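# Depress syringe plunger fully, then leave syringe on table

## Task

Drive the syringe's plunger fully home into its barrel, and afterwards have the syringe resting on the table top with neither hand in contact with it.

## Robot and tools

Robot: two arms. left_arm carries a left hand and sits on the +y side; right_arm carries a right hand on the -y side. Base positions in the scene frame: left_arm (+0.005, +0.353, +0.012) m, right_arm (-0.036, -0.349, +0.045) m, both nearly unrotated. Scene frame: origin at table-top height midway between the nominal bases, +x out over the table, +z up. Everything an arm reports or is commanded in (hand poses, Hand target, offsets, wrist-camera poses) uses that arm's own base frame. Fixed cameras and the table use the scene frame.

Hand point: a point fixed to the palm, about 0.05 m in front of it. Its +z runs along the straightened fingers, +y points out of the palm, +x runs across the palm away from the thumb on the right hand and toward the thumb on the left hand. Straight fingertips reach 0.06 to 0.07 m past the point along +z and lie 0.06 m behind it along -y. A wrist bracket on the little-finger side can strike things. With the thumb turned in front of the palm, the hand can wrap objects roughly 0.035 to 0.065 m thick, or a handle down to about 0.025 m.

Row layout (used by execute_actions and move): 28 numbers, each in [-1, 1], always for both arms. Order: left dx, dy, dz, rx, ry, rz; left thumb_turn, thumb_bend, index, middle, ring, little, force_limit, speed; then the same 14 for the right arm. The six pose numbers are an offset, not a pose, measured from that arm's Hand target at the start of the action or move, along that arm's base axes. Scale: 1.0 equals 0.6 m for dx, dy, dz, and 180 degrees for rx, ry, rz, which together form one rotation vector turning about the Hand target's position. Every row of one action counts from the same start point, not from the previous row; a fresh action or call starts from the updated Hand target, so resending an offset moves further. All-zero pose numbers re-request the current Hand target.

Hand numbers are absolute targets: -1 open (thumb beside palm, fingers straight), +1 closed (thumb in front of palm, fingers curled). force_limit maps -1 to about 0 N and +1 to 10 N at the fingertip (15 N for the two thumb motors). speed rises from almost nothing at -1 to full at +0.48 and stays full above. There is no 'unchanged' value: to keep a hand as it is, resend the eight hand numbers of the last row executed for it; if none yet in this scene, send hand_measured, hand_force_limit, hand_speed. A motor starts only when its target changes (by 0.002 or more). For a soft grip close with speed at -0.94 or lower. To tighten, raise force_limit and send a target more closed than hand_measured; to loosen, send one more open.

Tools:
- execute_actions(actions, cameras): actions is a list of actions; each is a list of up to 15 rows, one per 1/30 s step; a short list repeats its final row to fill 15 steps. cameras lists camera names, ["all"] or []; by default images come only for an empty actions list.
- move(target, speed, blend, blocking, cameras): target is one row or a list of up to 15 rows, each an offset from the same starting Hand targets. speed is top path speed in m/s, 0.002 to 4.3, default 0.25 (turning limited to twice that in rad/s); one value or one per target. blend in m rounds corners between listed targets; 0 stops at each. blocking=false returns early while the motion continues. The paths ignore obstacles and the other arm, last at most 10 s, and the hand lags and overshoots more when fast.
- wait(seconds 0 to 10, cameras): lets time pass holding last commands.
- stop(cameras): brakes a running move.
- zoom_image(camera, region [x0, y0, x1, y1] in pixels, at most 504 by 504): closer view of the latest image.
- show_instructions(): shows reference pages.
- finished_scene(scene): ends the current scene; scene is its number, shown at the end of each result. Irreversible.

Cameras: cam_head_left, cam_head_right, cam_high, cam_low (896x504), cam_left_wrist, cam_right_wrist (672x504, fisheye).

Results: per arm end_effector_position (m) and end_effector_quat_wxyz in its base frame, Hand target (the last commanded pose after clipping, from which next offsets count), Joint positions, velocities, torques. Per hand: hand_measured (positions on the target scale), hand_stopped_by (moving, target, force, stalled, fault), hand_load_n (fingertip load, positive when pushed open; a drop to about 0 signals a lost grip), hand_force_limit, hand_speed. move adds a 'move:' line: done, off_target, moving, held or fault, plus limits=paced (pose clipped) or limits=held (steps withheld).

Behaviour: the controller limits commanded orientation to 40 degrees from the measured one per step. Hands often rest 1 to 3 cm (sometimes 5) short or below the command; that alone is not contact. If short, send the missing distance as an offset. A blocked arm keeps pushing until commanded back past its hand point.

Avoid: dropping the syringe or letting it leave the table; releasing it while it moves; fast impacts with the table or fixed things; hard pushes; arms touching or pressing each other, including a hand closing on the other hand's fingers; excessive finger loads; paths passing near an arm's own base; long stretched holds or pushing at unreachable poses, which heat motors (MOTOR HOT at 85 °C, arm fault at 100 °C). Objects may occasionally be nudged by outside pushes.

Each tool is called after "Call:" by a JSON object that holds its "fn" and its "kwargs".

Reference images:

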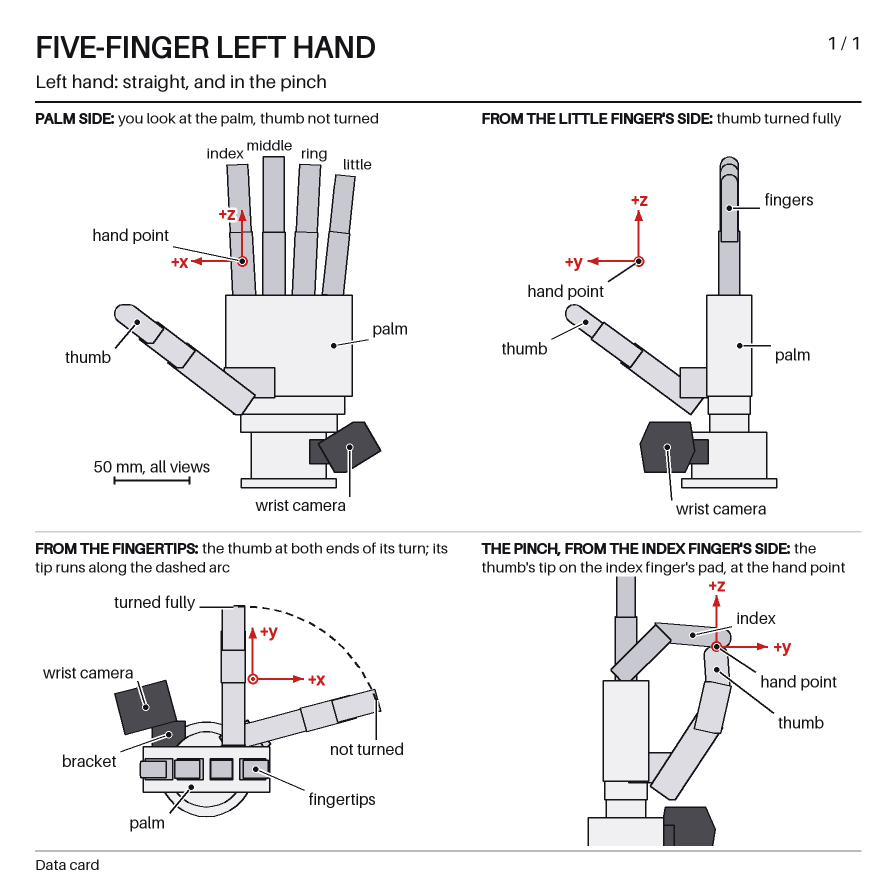

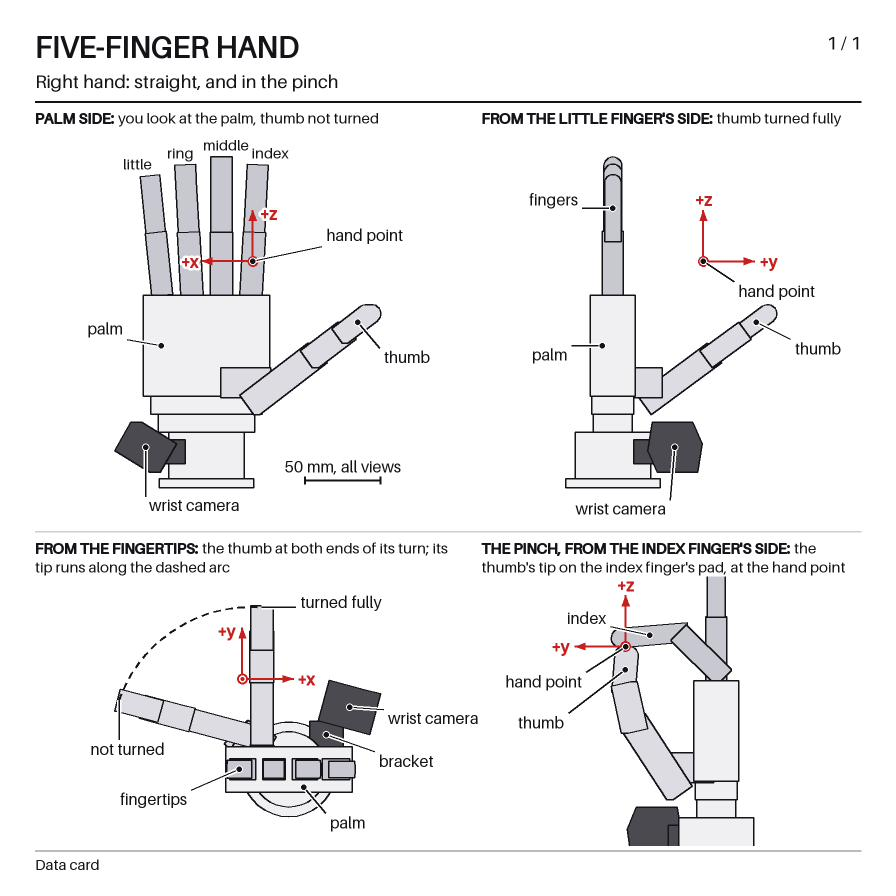

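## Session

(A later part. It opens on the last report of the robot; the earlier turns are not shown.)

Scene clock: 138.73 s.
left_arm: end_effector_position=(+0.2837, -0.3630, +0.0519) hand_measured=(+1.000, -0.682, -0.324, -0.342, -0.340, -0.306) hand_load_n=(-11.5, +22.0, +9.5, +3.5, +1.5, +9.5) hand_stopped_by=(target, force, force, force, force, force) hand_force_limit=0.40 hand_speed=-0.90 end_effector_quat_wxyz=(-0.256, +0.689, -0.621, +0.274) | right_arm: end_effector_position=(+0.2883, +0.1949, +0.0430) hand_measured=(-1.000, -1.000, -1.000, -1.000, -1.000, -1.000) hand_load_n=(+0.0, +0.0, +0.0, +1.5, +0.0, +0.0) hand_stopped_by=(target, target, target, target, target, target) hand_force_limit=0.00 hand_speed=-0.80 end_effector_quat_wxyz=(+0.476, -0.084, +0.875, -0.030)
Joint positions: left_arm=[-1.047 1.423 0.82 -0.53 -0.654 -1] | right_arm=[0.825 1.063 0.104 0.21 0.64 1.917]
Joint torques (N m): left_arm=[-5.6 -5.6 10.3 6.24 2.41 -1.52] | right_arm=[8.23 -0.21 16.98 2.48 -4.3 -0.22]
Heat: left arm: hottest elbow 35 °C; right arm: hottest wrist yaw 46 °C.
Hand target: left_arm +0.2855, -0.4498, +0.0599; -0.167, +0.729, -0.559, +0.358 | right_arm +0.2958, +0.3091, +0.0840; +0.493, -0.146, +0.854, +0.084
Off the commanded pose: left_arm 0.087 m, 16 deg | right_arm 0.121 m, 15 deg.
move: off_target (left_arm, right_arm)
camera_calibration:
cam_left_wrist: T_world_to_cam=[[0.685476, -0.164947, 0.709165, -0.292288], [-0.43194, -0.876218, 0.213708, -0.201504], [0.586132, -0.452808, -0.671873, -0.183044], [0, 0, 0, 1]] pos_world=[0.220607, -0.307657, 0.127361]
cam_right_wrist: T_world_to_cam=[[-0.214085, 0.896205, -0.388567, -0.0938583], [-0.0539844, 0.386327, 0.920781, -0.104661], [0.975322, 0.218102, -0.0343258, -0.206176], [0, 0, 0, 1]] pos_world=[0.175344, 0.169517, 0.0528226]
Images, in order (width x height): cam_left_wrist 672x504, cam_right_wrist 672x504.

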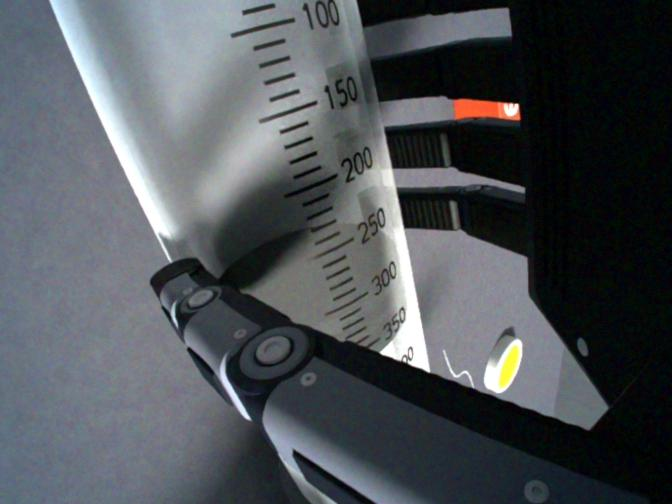

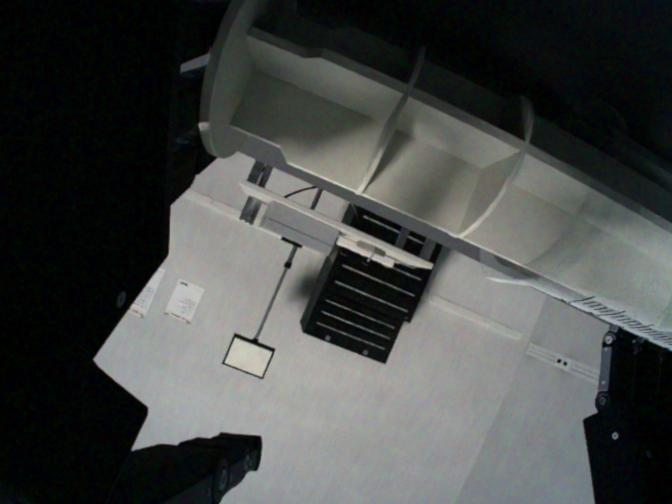

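Call:
{"fn": "wait", "kwargs": {"seconds": 0.1, "cameras": ["cam_head_left"]}}

Call:
{"fn": "zoom_image", "kwargs": {"camera": "cam_head_left", "region": [470, 180, 730, 310]}}

Scene clock: 158.43 s.
left_arm: end_effector_position=(+0.2837, -0.3630, +0.0519) hand_measured=(+1.000, -0.682, -0.324, -0.342, -0.340, -0.306) hand_load_n=(-11.5, +21.5, +9.5, +3.5, +1.5, +9.5) hand_stopped_by=(target, force, force, force, force, force) hand_force_limit=0.40 hand_speed=-0.90 end_effector_quat_wxyz=(-0.256, +0.689, -0.621, +0.274) | right_arm: end_effector_position=(+0.2883, +0.1949, +0.0430) hand_measured=(-1.000, -1.000, -1.000, -1.000, -1.000, -1.000) hand_load_n=(+0.0, +0.0, +0.0, +1.5, +0.0, +0.0) hand_stopped_by=(target, target, target, target, target, target) hand_force_limit=0.00 hand_speed=-0.80 end_effector_quat_wxyz=(+0.476, -0.084, +0.875, -0.030)
Joint positions: left_arm=[-1.047 1.423 0.82 -0.53 -0.654 -1] | right_arm=[0.825 1.063 0.104 0.21 0.64 1.917]
Joint torques (N m): left_arm=[-5.6 -5.54 10.32 6.48 2.4 -1.52] | right_arm=[8.18 -0.15 16.98 2.47 -4.31 -0.22]
Heat: left arm: hottest wrist yaw 36 °C; right arm: hottest wrist yaw 62 °C.
Hand target: left_arm +0.2855, -0.4497, +0.0599; -0.167, +0.729, -0.559, +0.358 | right_arm +0.2958, +0.3091, +0.0840; +0.493, -0.146, +0.854, +0.084
Off the commanded pose: left_arm 0.087 m, 16 deg | right_arm 0.121 m, 15 deg.
wait: 0.10 s; at rest from the start
Images, in order (width x height): cam_head_left 896x504.

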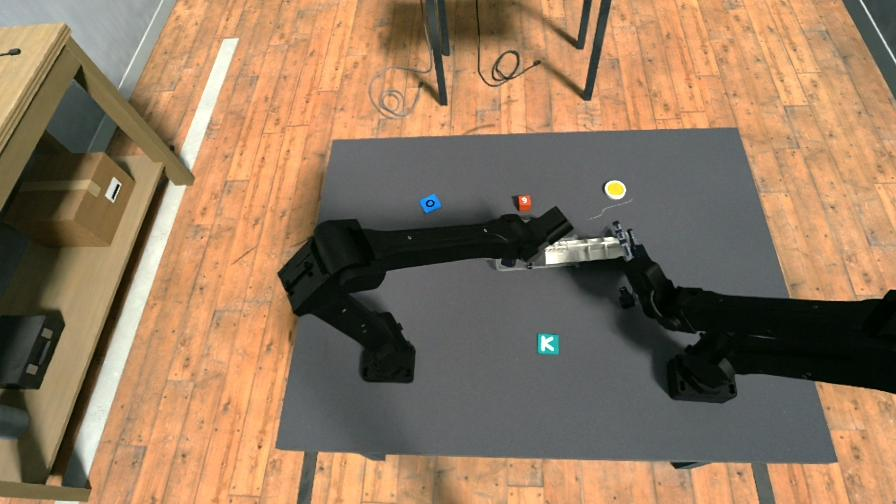

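Scaled by 1.938 from the camera's 896x504 image, which has a finer 1280x720 frame.

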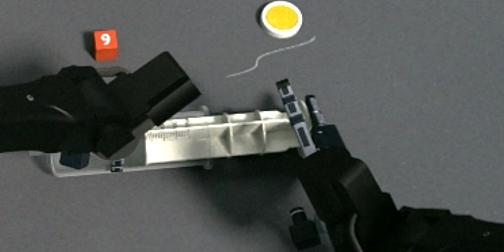

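Call:
{"fn": "move", "kwargs": {"target": [[0,0.135,-0.012,0.105,0,0,1,0.2,0.3,0.3,0.3,0.3,0.4,-0.9,0.02,-0.25,-0.015,0,0,-0.03,-1,-1,-1,-1,-1,-1,0,-0.8],[-0.012,0.165,-0.014,0.105,0,0,1,-0.8,-0.7,-0.7,-0.7,-0.7,0.4,-0.5,0.02,-0.25,-0.015,0,0,-0.03,-1,-1,-1,-1,-1,-1,0,-0.8]], "speed": 0.1, "cameras": ["cam_left_wrist"]}}

Scene clock: 183.37 s.
left_arm: end_effector_position=(+0.2800, -0.3496, +0.0473) hand_measured=(+1.000, -0.800, -0.700, -0.700, -0.700, -0.700) hand_load_n=(+0.0, +0.0, +0.0, +0.0, +0.0, +0.0) hand_stopped_by=(target, target, target, target, target, target) hand_force_limit=0.40 hand_speed=-0.50 end_effector_quat_wxyz=(-0.284, +0.694, -0.608, +0.259) | right_arm: end_effector_position=(+0.3066, +0.1601, +0.0704) hand_measured=(-1.000, -1.000, -1.000, -1.000, -1.000, -1.000) hand_load_n=(+0.0, +0.0, +0.0, -0.5, +0.0, +0.0) hand_stopped_by=(target, target, target, target, target, target) hand_force_limit=0.00 hand_speed=-0.80 end_effector_quat_wxyz=(+0.485, -0.102, +0.866, +0.062)
Joint positions: left_arm=[-1.066 1.43 0.818 -0.591 -0.716 -1.06] | right_arm=[0.383 0.896 0.054 0.29 0.117 1.653]
Joint torques (N m): left_arm=[-2.26 -10.23 6.79 0.59 -0.61 0.03] | right_arm=[-0.73 -0.5 6.63 2.51 -0.01 -0.15]
Heat: left arm: hottest wrist yaw 37 °C; right arm: hottest wrist yaw 70 °C.
Hand target: left_arm +0.2782, -0.3507, +0.0515; -0.284, +0.692, -0.610, +0.261 | right_arm +0.3078, +0.1590, +0.0749; +0.496, -0.106, +0.860, +0.061
Off the commanded pose: left_arm 0.005 m, 0 deg | right_arm 0.005 m, 2 deg.
move: done
camera_calibration:
cam_left_wrist: T_world_to_cam=[[0.680699, -0.16615, 0.713472, -0.283597], [-0.392473, -0.905083, 0.163673, -0.209159], [0.618558, -0.391431, -0.681299, -0.165113], [0, 0, 0, 1]] pos_world=[0.213087, -0.301056, 0.124081]
Images, in order (width x height): cam_left_wrist 672x504.

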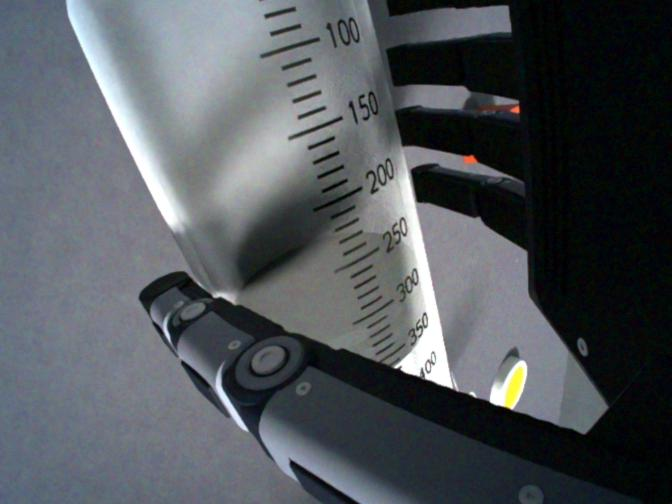

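Call:
{"fn": "move", "kwargs": {"target": [0,0,0,0,0,0,1,0.25,0.35,0.35,0.35,0.35,0.9,-0.9,0,0,0,0,0,0,-1,-1,-1,-1,-1,-1,0,-0.8], "speed": 0.05, "cameras": ["cam_left_wrist","cam_right_wrist"]}}

Scene clock: 190.03 s.
left_arm: end_effector_position=(+0.2801, -0.3495, +0.0474) hand_measured=(+1.000, -0.654, -0.360, -0.352, -0.350, -0.312) hand_load_n=(+10.5, +26.5, +6.5, +7.5, +3.5, +10.0) hand_stopped_by=(target, force, force, force, force, force) hand_force_limit=0.90 hand_speed=-0.90 end_effector_quat_wxyz=(-0.285, +0.694, -0.608, +0.259) | right_arm: end_effector_position=(+0.3066, +0.1601, +0.0704) hand_measured=(-1.000, -1.000, -1.000, -1.000, -1.000, -1.000) hand_load_n=(+0.0, +0.0, +0.0, +0.0, +0.0, +0.0) hand_stopped_by=(target, target, target, target, target, target) hand_force_limit=0.00 hand_speed=-0.80 end_effector_quat_wxyz=(+0.485, -0.102, +0.866, +0.062)
Joint positions: left_arm=[-1.066 1.43 0.818 -0.591 -0.717 -1.06] | right_arm=[0.383 0.896 0.054 0.29 0.117 1.653]
Joint torques (N m): left_arm=[-2.26 -10.23 6.78 0.59 -0.57 0.03] | right_arm=[-0.73 -0.5 6.61 2.5 -0.01 -0.15]
Heat: left arm: hottest elbow 35 °C; right arm: hottest wrist yaw 62 °C.
Hand target: left_arm +0.2782, -0.3507, +0.0515; -0.284, +0.692, -0.610, +0.261 | right_arm +0.3078, +0.1590, +0.0749; +0.496, -0.106, +0.860, +0.061
Off the commanded pose: left_arm 0.005 m, 0 deg | right_arm 0.005 m, 1 deg.
move: done
camera_calibration:
cam_left_wrist: T_world_to_cam=[[0.680301, -0.16621, 0.713838, -0.283559], [-0.39229, -0.905271, 0.163076, -0.209089], [0.619112, -0.390972, -0.681059, -0.165084], [0, 0, 0, 1]] pos_world=[0.213087, -0.300956, 0.124081]
cam_right_wrist: T_world_to_cam=[[-0.322976, 0.910438, -0.258434, -0.0262103], [-0.100982, 0.238358, 0.965913, -0.0804877], [0.941004, 0.338064, 0.0149538, -0.227634], [0, 0, 0, 1]] pos_world=[0.197612, 0.120003, 0.0743745]
Images, in order (width x height): cam_left_wrist 672x504, cam_right_wrist 672x504.

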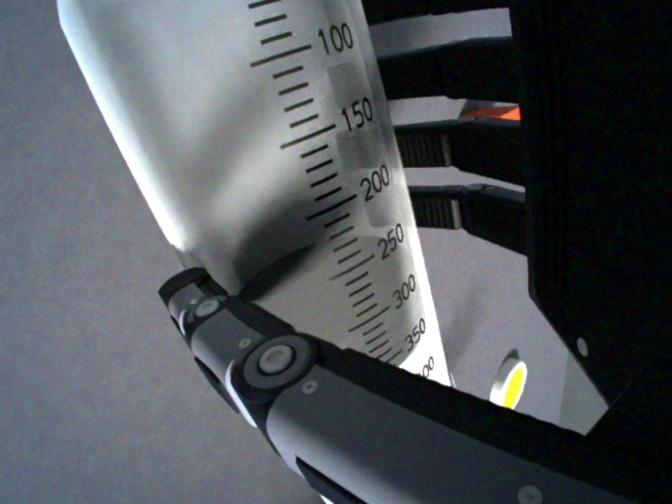

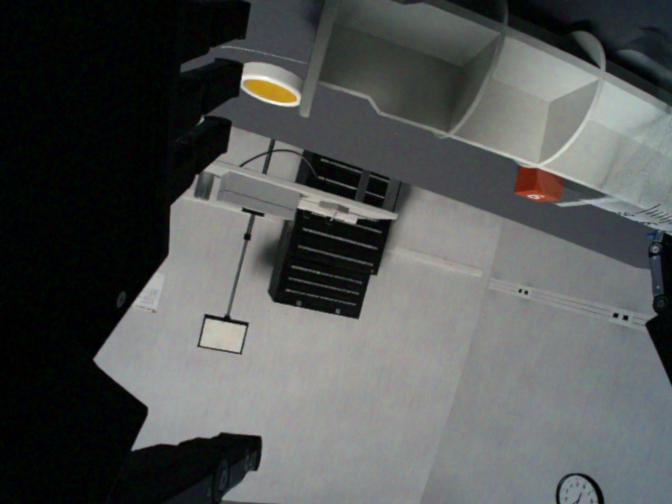

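Call:
{"fn": "move", "kwargs": {"target": [[0,0,0,0,0,0,1,0.25,0.35,0.35,0.35,0.35,0.9,-0.9,0.034,0.02,-0.008,0,0,0.01,-1,-1,-1,-1,-1,-1,0,-0.8],[0.003,-0.07,0.006,-0.04,0,0,1,0.25,0.35,0.35,0.35,0.35,0.9,-0.9,0.03,0.12,0.004,0,0,0.02,-1,-1,-1,-1,-1,-1,0,-0.8]], "speed": [0.08,0.06], "blend": [0.01,0], "cameras": ["cam_left_wrist","cam_right_wrist"]}}

Scene clock: 204.60 s.
left_arm: end_effector_position=(+0.2794, -0.3526, +0.0474) hand_measured=(+1.000, -0.654, -0.360, -0.352, -0.350, -0.312) hand_load_n=(+10.0, +25.5, +8.0, +8.0, +3.5, +8.5) hand_stopped_by=(target, force, force, force, force, force) hand_force_limit=0.90 hand_speed=-0.90 end_effector_quat_wxyz=(-0.278, +0.696, -0.608, +0.262) | right_arm: end_effector_position=(+0.3127, +0.1936, +0.0519) hand_measured=(-1.000, -1.000, -1.000, -1.000, -1.000, -1.000) hand_load_n=(+0.0, +0.0, +0.0, +0.0, +0.0, +0.0) hand_stopped_by=(target, target, target, target, target, target) hand_force_limit=0.00 hand_speed=-0.80 end_effector_quat_wxyz=(+0.477, -0.115, +0.870, +0.038)
Joint positions: left_arm=[-1.066 1.43 0.818 -0.583 -0.706 -1.062] | right_arm=[0.568 1.118 0.101 0.414 0.299 1.719]
Joint torques (N m): left_arm=[-3.66 -7.65 9.13 3.33 0.86 -0.43] | right_arm=[2.96 -0.79 11.63 1.74 -1.16 0.06]
Heat: left arm: hottest elbow 35 °C; right arm: hottest wrist yaw 54 °C.
Hand target: left_arm +0.2800, -0.3927, +0.0550; -0.240, +0.708, -0.593, +0.299 | right_arm +0.3259, +0.2309, +0.0773; +0.494, -0.133, +0.856, +0.076
Off the commanded pose: left_arm 0.041 m, 7 deg | right_arm 0.047 m, 5 deg.
move: off_target (left_arm, right_arm)
camera_calibration:
cam_left_wrist: T_world_to_cam=[[0.683564, -0.158423, 0.71249, -0.28169], [-0.393653, -0.902038, 0.177102, -0.211311], [0.614636, -0.401535, -0.678964, -0.168418], [0, 0, 0, 1]] pos_world=[0.212886, -0.302863, 0.123775]
cam_right_wrist: T_world_to_cam=[[-0.324175, 0.895235, -0.305722, -0.0537471], [-0.0889586, 0.292893, 0.951998, -0.083603], [0.941805, 0.33581, -0.0153097, -0.242583], [0, 0, 0, 1]] pos_world=[0.203605, 0.154065, 0.0594444]
Images, in order (width x height): cam_left_wrist 672x504, cam_right_wrist 672x504.

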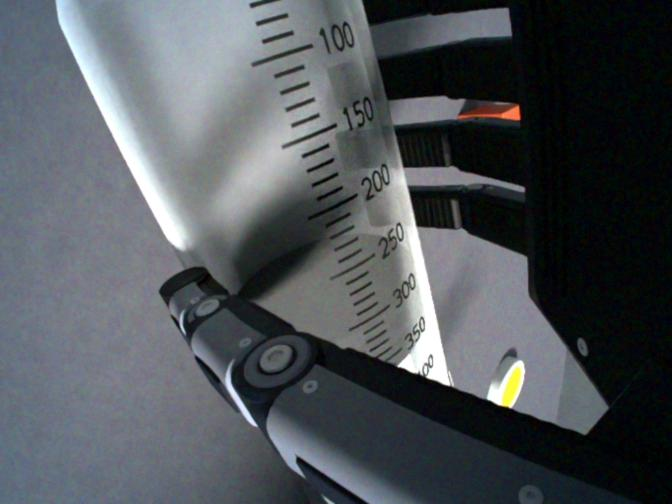

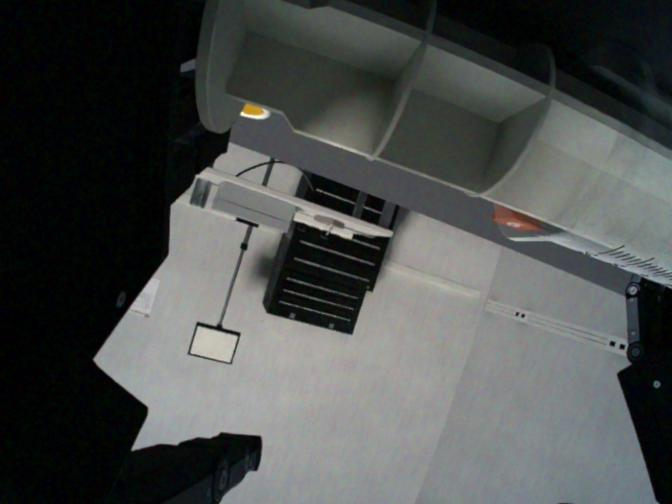

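Call:
{"fn": "move", "kwargs": {"target": [0.002,-0.06,0.003,-0.035,0,0,1,0.25,0.35,0.35,0.35,0.35,0.9,-0.9,0,0.075,0.008,0,0,0.01,-1,-1,-1,-1,-1,-1,0,-0.8], "speed": 0.06, "cameras": ["cam_left_wrist"]}}

Scene clock: 208.37 s.
left_arm: end_effector_position=(+0.2800, -0.3559, +0.0480) hand_measured=(+1.000, -0.654, -0.360, -0.352, -0.350, -0.312) hand_load_n=(-0.5, +25.0, +11.0, +9.0, +2.5, +6.0) hand_stopped_by=(target, force, force, force, force, force) hand_force_limit=0.90 hand_speed=-0.90 end_effector_quat_wxyz=(-0.273, +0.698, -0.606, +0.266) | right_arm: end_effector_position=(+0.3184, +0.1987, +0.0500) hand_measured=(-1.000, -1.000, -1.000, -1.000, -1.000, -1.000) hand_load_n=(+0.0, -0.5, +0.0, +0.5, +0.0, -0.5) hand_stopped_by=(target, target, target, target, target, target) hand_force_limit=0.00 hand_speed=-0.80 end_effector_quat_wxyz=(+0.477, -0.100, +0.873, +0.003)
Joint positions: left_arm=[-1.065 1.43 0.818 -0.571 -0.698 -1.063] | right_arm=[0.651 1.145 0.136 0.364 0.437 1.772]
Joint torques (N m): left_arm=[-4.95 -6.12 10.54 5.41 2.14 -0.83] | right_arm=[6.53 -0.79 13.87 1.85 -3.03 0.05]
Heat: left arm: hottest elbow 36 °C; right arm: hottest wrist yaw 53 °C.
Hand target: left_arm +0.2813, -0.4287, +0.0569; -0.201, +0.721, -0.575, +0.331 | right_arm +0.3258, +0.2758, +0.0820; +0.493, -0.146, +0.854, +0.084
Off the commanded pose: left_arm 0.073 m, 12 deg | right_arm 0.084 m, 11 deg.
move: off_target (left_arm, right_arm)
camera_calibration:
cam_left_wrist: T_world_to_cam=[[0.683762, -0.14871, 0.714391, -0.279809], [-0.394669, -0.898828, 0.190645, -0.213358], [0.613764, -0.412303, -0.673276, -0.173632], [0, 0, 0, 1]] pos_world=[0.213686, -0.304971, 0.123666]
Images, in order (width x height): cam_left_wrist 672x504.

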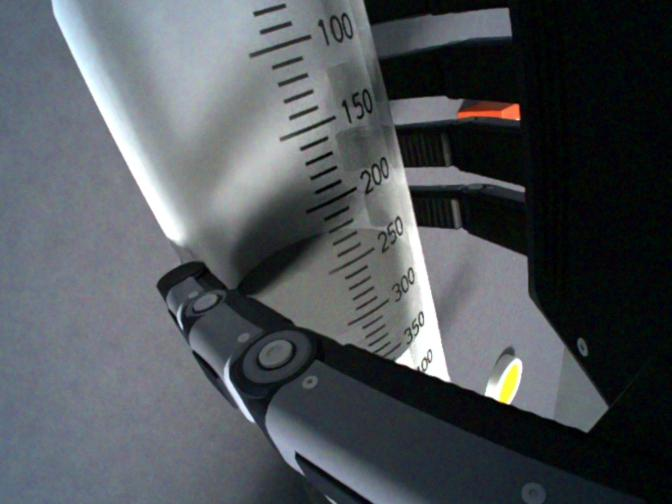

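Call:
{"fn": "move", "kwargs": {"target": [0.002,-0.045,0.003,-0.025,0,0,1,0.25,0.35,0.35,0.35,0.35,0.9,-0.9,0,0.06,0.006,0,0,0.01,-1,-1,-1,-1,-1,-1,0,-0.8], "speed": 0.06, "cameras": ["cam_left_wrist"]}}

Scene clock: 212.93 s.
left_arm: end_effector_position=(+0.2801, -0.3577, +0.0481) hand_measured=(+1.000, -0.654, -0.360, -0.352, -0.350, -0.312) hand_load_n=(-8.0, +25.5, +12.0, +9.5, +2.0, +5.0) hand_stopped_by=(target, force, force, force, force, force) hand_force_limit=0.90 hand_speed=-0.90 end_effector_quat_wxyz=(-0.268, +0.699, -0.606, +0.267) | right_arm: end_effector_position=(+0.3210, +0.2025, +0.0484) hand_measured=(-1.000, -1.000, -1.000, -1.000, -1.000, -1.000) hand_load_n=(+0.0, +0.0, +0.0, +1.0, +0.0, +0.0) hand_stopped_by=(target, target, target, target, target, target) hand_force_limit=0.00 hand_speed=-0.80 end_effector_quat_wxyz=(+0.474, -0.098, +0.875, -0.021)
Joint positions: left_arm=[-1.062 1.43 0.818 -0.565 -0.687 -1.062] | right_arm=[0.698 1.158 0.164 0.31 0.516 1.798]
Joint torques (N m): left_arm=[-6.01 -5.3 11.67 6.78 2.85 -1.13] | right_arm=[9 -0.79 15.71 2.19 -4.37 0.05]
Heat: left arm: hottest elbow 36 °C; right arm: hottest wrist yaw 57 °C.
Hand target: left_arm +0.2824, -0.4557, +0.0586; -0.173, +0.728, -0.562, +0.353 | right_arm +0.3258, +0.3120, +0.0858; +0.491, -0.159, +0.851, +0.092
Off the commanded pose: left_arm 0.099 m, 16 deg | right_arm 0.116 m, 15 deg.
move: off_target (left_arm, right_arm)
camera_calibration:
cam_left_wrist: T_world_to_cam=[[0.687211, -0.143371, 0.712169, -0.279182], [-0.395502, -0.896149, 0.201233, -0.214246], [0.609359, -0.419954, -0.672548, -0.17586], [0, 0, 0, 1]] pos_world=[0.214284, -0.305876, 0.123663]
Images, in order (width x height): cam_left_wrist 672x504.

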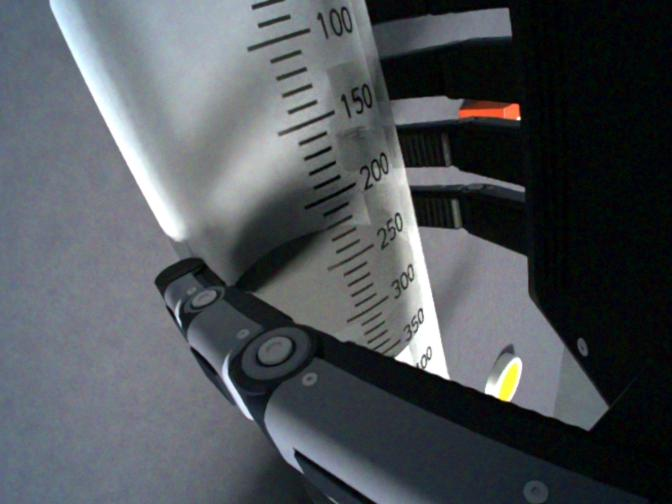

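Call:
{"fn": "move", "kwargs": {"target": [0.002,-0.03,0.003,-0.02,0,0,1,0.25,0.35,0.35,0.35,0.35,0.9,-0.9,0,0.035,0.006,0,0,0.01,-1,-1,-1,-1,-1,-1,0,-0.8], "speed": 0.08, "cameras": ["cam_left_wrist","cam_head_left"]}}

Call:
{"fn": "zoom_image", "kwargs": {"camera": "cam_head_left", "region": [470, 180, 730, 310]}}

Scene clock: 219.33 s.
left_arm: end_effector_position=(+0.2807, -0.3594, +0.0489) hand_measured=(+1.000, -0.654, -0.360, -0.352, -0.350, -0.312) hand_load_n=(-12.0, +26.0, +14.0, +9.5, +1.5, +3.5) hand_stopped_by=(target, force, force, force, force, force) hand_force_limit=0.90 hand_speed=-0.90 end_effector_quat_wxyz=(-0.259, +0.701, -0.607, +0.269) | right_arm: end_effector_position=(+0.3219, +0.2050, +0.0479) hand_measured=(-1.000, -1.000, -1.000, -1.000, -1.000, -1.000) hand_load_n=(+0.0, +0.0, +0.0, +1.0, +0.0, +0.0) hand_stopped_by=(target, target, target, target, target, target) hand_force_limit=0.00 hand_speed=-0.80 end_effector_quat_wxyz=(+0.469, -0.101, +0.877, -0.030)
Joint positions: left_arm=[-1.055 1.427 0.818 -0.557 -0.669 -1.056] | right_arm=[0.712 1.158 0.18 0.273 0.534 1.801]
Joint torques (N m): left_arm=[-6.71 -4.89 12.01 7.77 3.19 -1.38] | right_arm=[10.23 -0.67 16.83 2.52 -5.04 0]
Heat: left arm: hottest elbow 37 °C; right arm: hottest wrist yaw 66 °C.
Hand target: left_arm +0.2837, -0.4737, +0.0604; -0.150, +0.733, -0.550, +0.371 | right_arm +0.3258, +0.3329, +0.0893; +0.490, -0.173, +0.849, +0.099
Off the commanded pose: left_arm 0.115 m, 19 deg | right_arm 0.135 m, 17 deg.
move: off_target (left_arm, right_arm)
camera_calibration:
cam_left_wrist: T_world_to_cam=[[0.693837, -0.136006, 0.707172, -0.279247], [-0.396799, -0.891686, 0.217824, -0.214554], [0.60095, -0.431739, -0.672652, -0.178323], [0, 0, 0, 1]] pos_world=[0.21578, -0.306283, 0.124261]
Images, in order (width x height): cam_head_left 896x504, cam_left_wrist 672x504.

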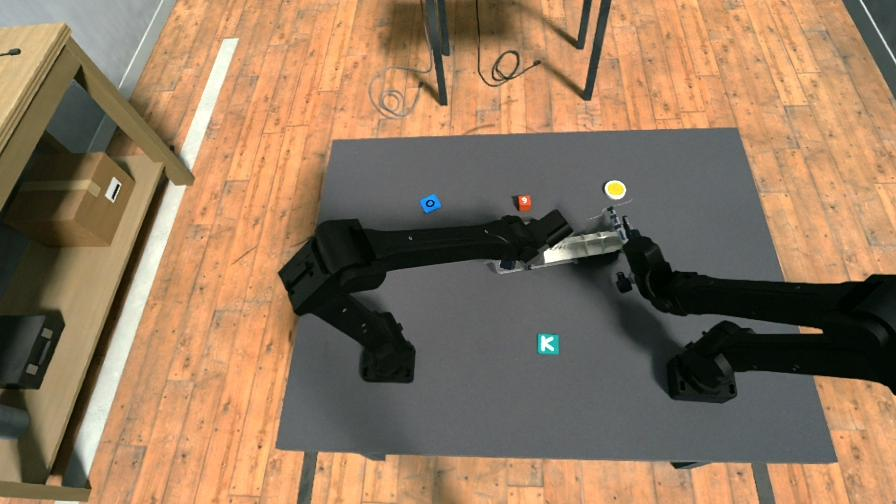

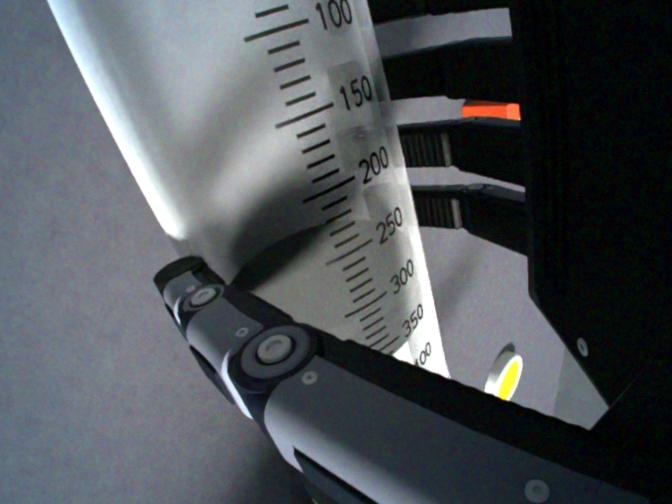

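Scaled by 1.938 from the camera's 896x504 image, which has a finer 1280x720 frame.

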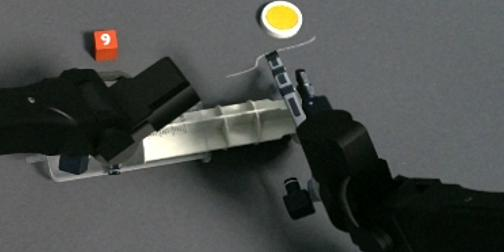

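Call:
{"fn": "move", "kwargs": {"target": [0,0.1,-0.005,0.06,0,0,1,0.25,0.35,0.35,0.35,0.35,0.9,-0.9,0,-0.17,-0.01,0,0,-0.03,-1,-1,-1,-1,-1,-1,0,-0.8], "speed": 0.12, "cameras": ["cam_head_left","cam_right_wrist"]}}

Call:
{"fn": "zoom_image", "kwargs": {"camera": "cam_head_left", "region": [470, 200, 670, 300]}}

Scene clock: 275.90 s.
left_arm: end_effector_position=(+0.2594, -0.4346, +0.0539) hand_measured=(+1.000, -0.654, -0.360, -0.352, -0.348, -0.312) hand_load_n=(+4.5, +23.5, +8.0, +10.0, +1.0, +4.5) hand_stopped_by=(target, force, force, force, force, force) hand_force_limit=0.90 hand_speed=-0.90 end_effector_quat_wxyz=(-0.165, +0.722, -0.586, +0.329) | right_arm: end_effector_position=(+0.1836, -0.0511, -0.0554) hand_measured=(-1.000, -1.000, -1.000, -1.000, -1.000, -1.000) hand_load_n=(-0.5, +0.0, +0.0, +0.0, -0.5, +0.5) hand_stopped_by=(target, target, target, target, target, target) hand_force_limit=0.00 hand_speed=-0.80 end_effector_quat_wxyz=(+0.225, -0.175, +0.823, -0.491)
Joint positions: left_arm=[-1.127 1.477 0.846 -0.417 -0.571 -1.177] | right_arm=[0.704 1.277 -0.009 -0.426 1.136 1.946]
Joint torques (N m): left_arm=[-1.61 -11.16 9.55 2.03 -0.42 -0.32] | right_arm=[-0.21 -0.26 2.22 0.17 0.59 -0.02]
Heat: left arm: hottest elbow 39 °C; right arm: hottest wrist yaw 66 °C.
Hand target: left_arm +0.2716, -0.4551, +0.0771; -0.148, +0.732, -0.560, +0.357 (not the last commanded pose) | right_arm +0.1822, -0.0517, -0.0563; +0.223, -0.176, +0.824, -0.490 (not the last commanded pose)
Off the commanded pose: left_arm 0.032 m, 6 deg.
OVER-TEMPERATURE FAULT: MOTORS OFF. Before this call, joint 5 (wrist yaw) of the right arm reached 100 °C; the stop lasted 31 seconds. The right arm was limp: it may have fallen or been pushed. The right arm ran none of this call's commands: an arm, its gripper or tool too, takes no command until a result says that it accepts commands again. In this call the stop used 59 of the actions that the scene allows. The right arm's motors are on again: the right arm holds where the fault left it. The right arm accepts commands again.
move: fault (right_arm), off_target (left_arm; braked at the fault stop of right_arm)
camera_calibration:
cam_right_wrist: T_world_to_cam=[[-0.267661, 0.254886, -0.929188, 0.0130438], [0.36193, 0.920349, 0.148204, -0.0165138], [0.892953, -0.296633, -0.338592, -0.0818109], [0, 0, 0, 1]] pos_world=[0.0825214, -0.012394, -0.013133]
Images, in order (width x height): cam_head_left 896x504, cam_right_wrist 672x504.

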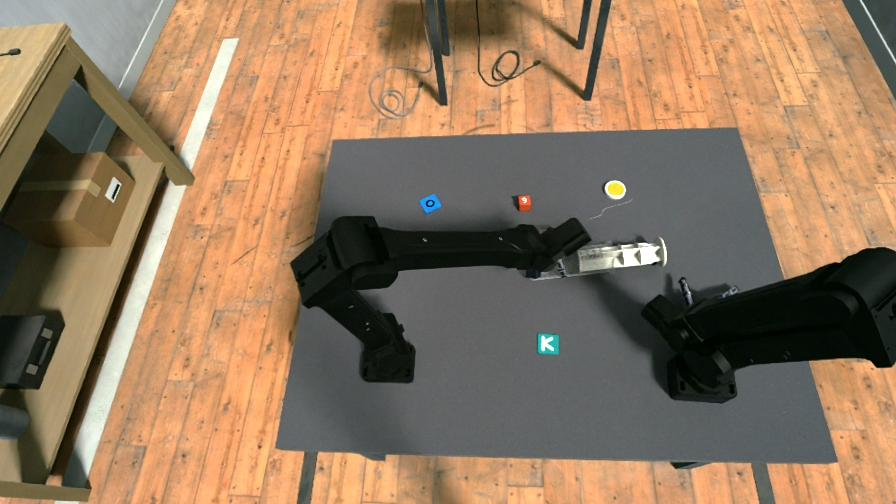

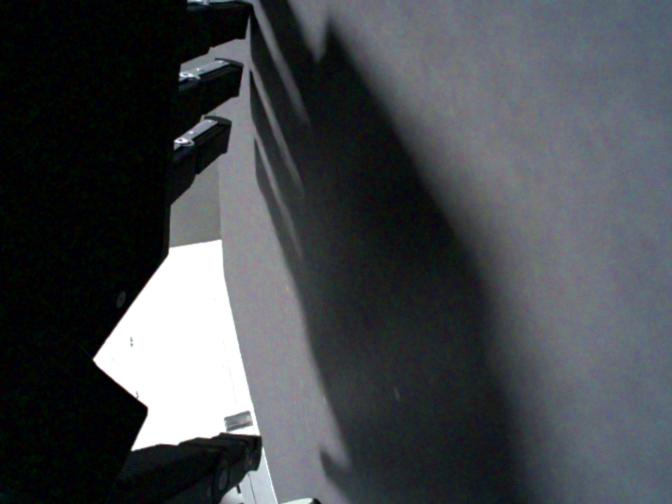

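Scaled by 2.520 from the camera's 896x504 image, which has a finer 1280x720 frame.

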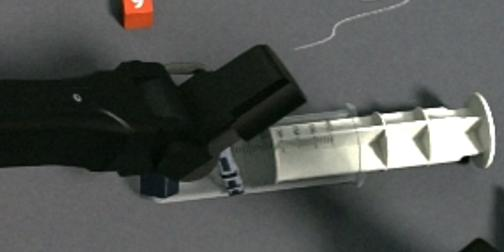

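Call:
{"fn": "move", "kwargs": {"target": [[0,0.03,-0.04,0.1127,-0.0149,-0.01,1,0.25,0.35,0.35,0.35,0.35,0.9,-0.9,0.02,0.02,0.2,0.02,-0.02,0.01,-1,-1,-1,-1,-1,-1,0,-0.8],[0.064,0.25,-0.042,0.1127,-0.0149,-0.035,1,0.25,0.35,0.35,0.35,0.35,0.9,-0.9,0.312,0.286,0.31,0.345,-0.2374,0.1409,-1,-1,-1,-1,-1,-1,0,-0.8]], "speed": [0.12,0.2], "blend": [0.03,0], "cameras": ["cam_head_left","cam_right_wrist","cam_high"]}}

Call:
{"fn": "zoom_image", "kwargs": {"camera": "cam_head_left", "region": [440, 180, 700, 310]}}

Scene clock: 418.40 s.
left_arm: end_effector_position=(+0.2620, -0.4312, +0.0544) hand_measured=(+1.000, -0.654, -0.360, -0.352, -0.348, -0.312) hand_load_n=(+4.5, +23.5, +8.0, +9.5, +1.0, +5.0) hand_stopped_by=(target, force, force, force, force, force) hand_force_limit=0.90 hand_speed=-0.90 end_effector_quat_wxyz=(-0.176, +0.721, -0.584, +0.328) | right_arm: end_effector_position=(+0.1836, -0.0511, -0.0554) hand_measured=(-1.000, -1.000, -1.000, -1.000, -1.000, -1.000) hand_load_n=(-0.5, +0.0, +0.0, +0.0, +0.0, +0.0) hand_stopped_by=(target, target, target, target, target, target) hand_force_limit=0.00 hand_speed=-0.80 end_effector_quat_wxyz=(+0.225, -0.175, +0.823, -0.491)
Joint positions: left_arm=[-1.127 1.477 0.849 -0.429 -0.59 -1.177] | right_arm=[0.704 1.277 -0.009 -0.426 1.136 1.946]
Joint torques (N m): left_arm=[-2.14 -10.17 10.61 1.03 -0.59 -0.18] | right_arm=[-0.15 0.03 2.19 0.16 0.58 -0.01]
Heat: left arm: hottest elbow 38 °C; right arm: hottest wrist yaw 45 °C.
Hand target: left_arm +0.2710, -0.4515, +0.0744; -0.166, +0.726, -0.571, +0.346 (not the last commanded pose) | right_arm +0.1822, -0.0517, -0.0563; +0.223, -0.176, +0.824, -0.490 (not the last commanded pose)
Off the commanded pose: left_arm 0.135 m, 16 deg | right_arm 0.313 m, 79 deg.
move: held (right_arm; a check stopped the path), off_target (left_arm; braked when a check withheld steps of right_arm); path passed 0 of 2 targets; limits=held
pose unreachable (right arm): on one or more control steps of this call, first in action 0 (counted from 0), this arm could not follow its commanded pose, so it was not sent that pose on those steps. It may still have moved: this result reports where it is.
cause: moving toward the commanded pose would bring two parts of the arm too close to each other (joints 2 (shoulder) to 5 (wrist yaw) lie between them).
camera_calibration:
cam_right_wrist: T_world_to_cam=[[-0.267661, 0.254886, -0.929188, 0.0130438], [0.36193, 0.920349, 0.148204, -0.0165138], [0.892953, -0.296633, -0.338592, -0.0818109], [0, 0, 0, 1]] pos_world=[0.0825214, -0.012394, -0.013133]
Images, in order (width x height): cam_head_left 896x504, cam_high 896x504, cam_right_wrist 672x504.

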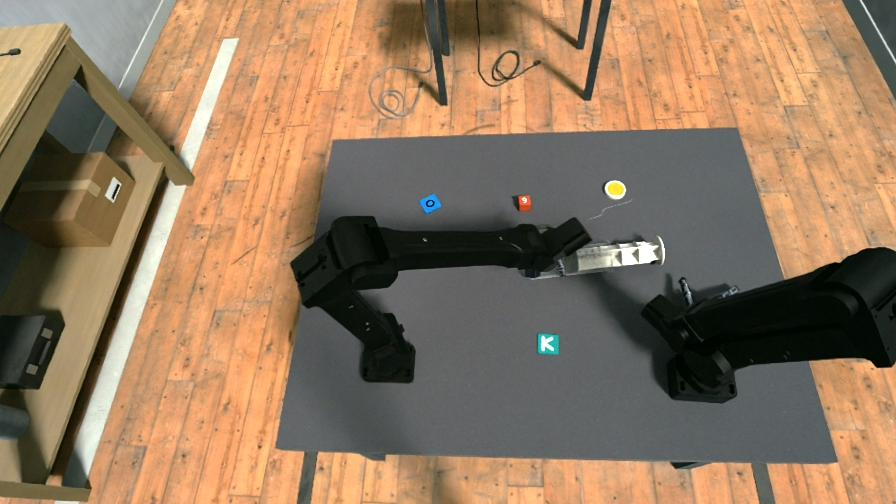

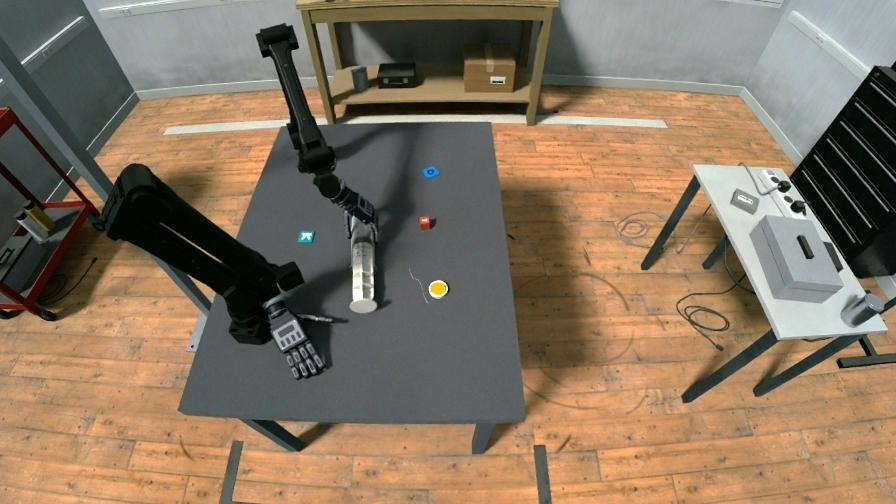

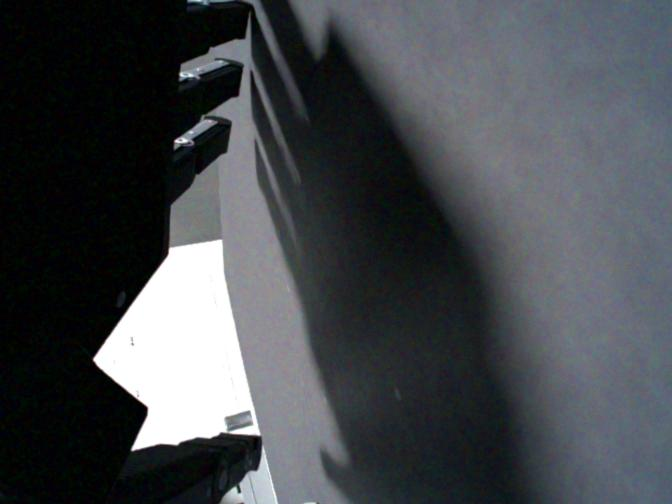

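Scaled by 1.938 from the camera's 896x504 image, which has a finer 1280x720 frame.

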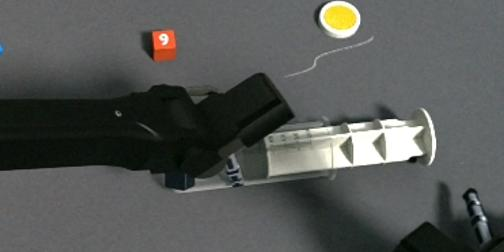

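Call:
{"fn": "move", "kwargs": {"target": [[0,0.01,-0.02,0.05,0,0,1,0.25,0.35,0.35,0.35,0.35,0.9,-0.9,0.17,-0.1,0.1,0,0,0,-1,-1,-1,-1,-1,-1,0,-0.8],[0,0.03,-0.04,0.1127,-0.0149,-0.01,1,0.25,0.35,0.35,0.35,0.35,0.9,-0.9,0.25,-0.1,0.3,0,0,0,-1,-1,-1,-1,-1,-1,0,-0.8]], "speed": 0.15, "blend": [0.03,0], "cameras": ["cam_high"]}}

Scene clock: 427.03 s.
left_arm: end_effector_position=(+0.2726, -0.4252, +0.0501) hand_measured=(+1.000, -0.654, -0.360, -0.352, -0.348, -0.312) hand_load_n=(-0.5, +19.5, +11.0, +9.5, +0.0, +0.0) hand_stopped_by=(target, force, force, force, force, force) hand_force_limit=0.90 hand_speed=-0.90 end_effector_quat_wxyz=(-0.294, +0.681, -0.617, +0.265) | right_arm: end_effector_position=(+0.3154, -0.1084, +0.0948) hand_measured=(-1.000, -1.000, -1.000, -1.000, -1.000, -1.000) hand_load_n=(-0.5, +0.0, +0.0, +0.0, +0.0, +0.5) hand_stopped_by=(target, target, target, target, target, target) hand_force_limit=0.00 hand_speed=-0.80 end_effector_quat_wxyz=(+0.207, -0.183, +0.831, -0.483)
Joint positions: left_arm=[-1.171 1.592 1.01 -0.687 -0.768 -1.147] | right_arm=[-0.053 0.751 0.311 -0.235 0.773 0.698]
Joint torques (N m): left_arm=[-2.61 -10.46 9.13 0.03 -0.75 0.23] | right_arm=[-0.67 -0.44 13.87 1.13 0.3 -0.16]
Heat: left arm: hottest elbow 38 °C; right arm: hottest wrist yaw 45 °C.
Hand target: left_arm +0.2710, -0.4336, +0.0505; -0.299, +0.668, -0.630, +0.260 | right_arm +0.3321, -0.1117, +0.1235; +0.223, -0.176, +0.824, -0.490
Off the commanded pose: left_arm 0.008 m, 2 deg | right_arm 0.034 m, 2 deg.
led back after a hold (right arm): the arm was led back toward your command in small steps, so it may still be short of it.
move: off_target (right_arm); a check withheld steps on the way to target 1, so it may have been missed; limits=held
pose unreachable (right arm): on one or more control steps of this call, first in action 0 (counted from 0), this arm could not follow its commanded pose, so it was not sent that pose on those steps. It may still have moved: this result reports where it is.
cause: moving toward the commanded pose would bring two parts of the arm too close to each other (joints 2 (shoulder) and 3 (elbow) lie between them).
Images, in order (width x height): cam_high 896x504.

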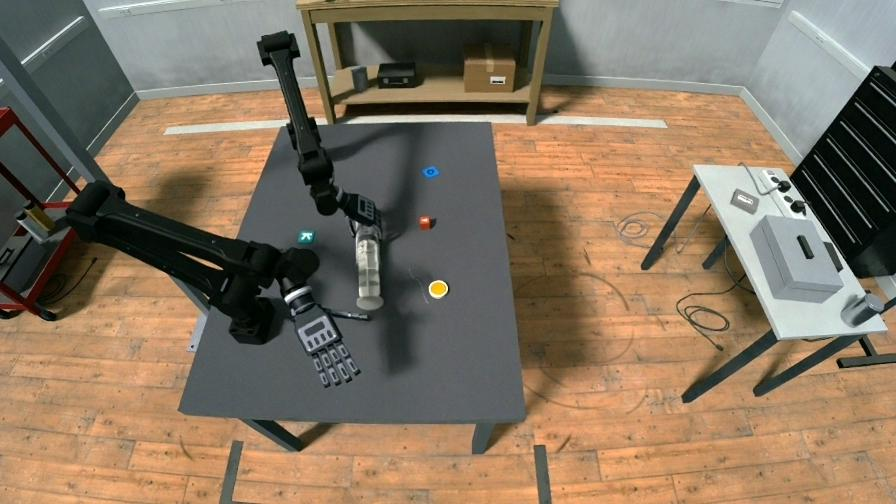

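Call:
{"fn": "move", "kwargs": {"target": [[0.02,0.08,0.0,-0.01,0.003,-0.012,1,0.25,0.35,0.35,0.35,0.35,0.9,-0.9,0,-0.02,0.12,0.173,-0.119,0.07,-1,-1,-1,-1,-1,-1,0,-0.8],[0.065,0.214,0.003,-0.0143,0.0066,-0.0224,1,0.25,0.35,0.35,0.35,0.35,0.9,-0.9,0.05,0.3,0.1,0.345,-0.2374,0.1409,-1,-1,-1,-1,-1,-1,0,-0.8]], "speed": [0.12,0.2], "blend": [0.03,0], "cameras": ["cam_head_left","cam_right_wrist"]}}

Call:
{"fn": "zoom_image", "kwargs": {"camera": "cam_head_left", "region": [440, 180, 700, 310]}}

Scene clock: 441.10 s.
left_arm: end_effector_position=(+0.3045, -0.3113, +0.0509) hand_measured=(+1.000, -0.654, -0.360, -0.352, -0.348, -0.312) hand_load_n=(+1.0, +20.0, +10.0, +8.5, +0.0, +1.5) hand_stopped_by=(target, force, force, force, force, force) hand_force_limit=0.90 hand_speed=-0.90 end_effector_quat_wxyz=(-0.265, +0.654, -0.653, +0.276) | right_arm: end_effector_position=(+0.3628, +0.0666, +0.1824) hand_measured=(-1.000, -1.000, -1.000, -1.000, -1.000, -1.000) hand_load_n=(+0.0, -0.5, +0.0, +0.0, +0.0, +0.0) hand_stopped_by=(target, target, target, target, target, target) hand_force_limit=0.00 hand_speed=-0.80 end_effector_quat_wxyz=(+0.638, -0.028, +0.769, +0.013)
Joint positions: left_arm=[-0.922 1.33 0.712 -0.398 -0.589 -0.751] | right_arm=[-0.028 0.794 0.096 0.512 -0.084 1.539]
Joint torques (N m): left_arm=[-0.56 -8.53 6.31 1.68 -0.36 0.14] | right_arm=[0.44 0.67 7.51 2.66 0.14 0.14]
Heat: left arm: hottest elbow 37 °C; right arm: hottest wrist yaw 43 °C.
Hand target: left_arm +0.3100, -0.3050, +0.0521; -0.269, +0.655, -0.650, +0.277 | right_arm +0.3622, +0.0683, +0.1838; +0.642, -0.024, +0.766, +0.020
Off the commanded pose: left_arm 0.008 m, 1 deg | right_arm 0.002 m, 1 deg.
move: done
camera_calibration:
cam_right_wrist: T_world_to_cam=[[-0.0537524, 0.952672, -0.299212, 0.0129394], [-0.396707, 0.25461, 0.881928, -0.039203], [0.91637, 0.166105, 0.364245, -0.293877], [0, 0, 0, 1]] pos_world=[0.254444, 0.046469, 0.145489]
Images, in order (width x height): cam_head_left 896x504, cam_right_wrist 672x504.

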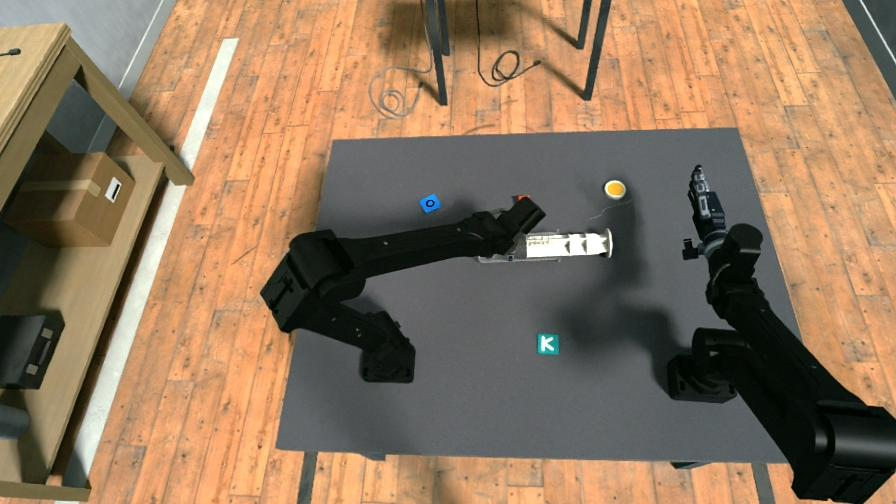

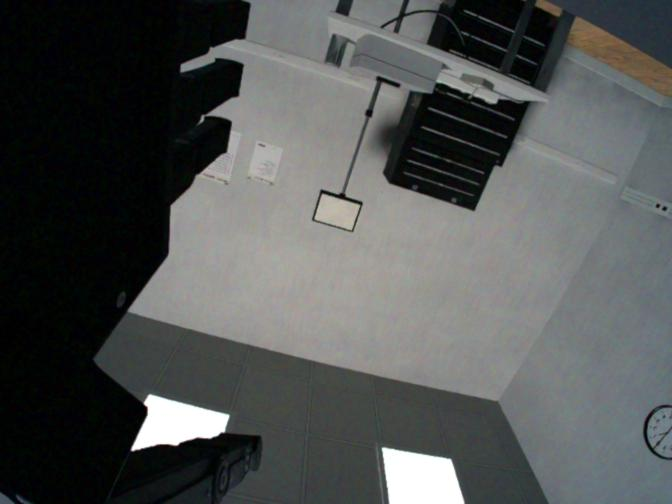

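Scaled by 1.938 from the camera's 896x504 image, which has a finer 1280x720 frame.

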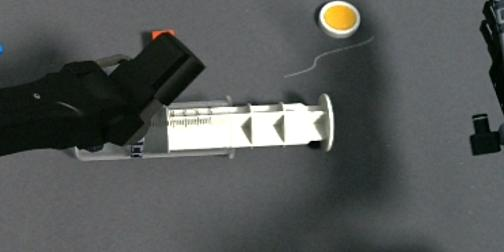

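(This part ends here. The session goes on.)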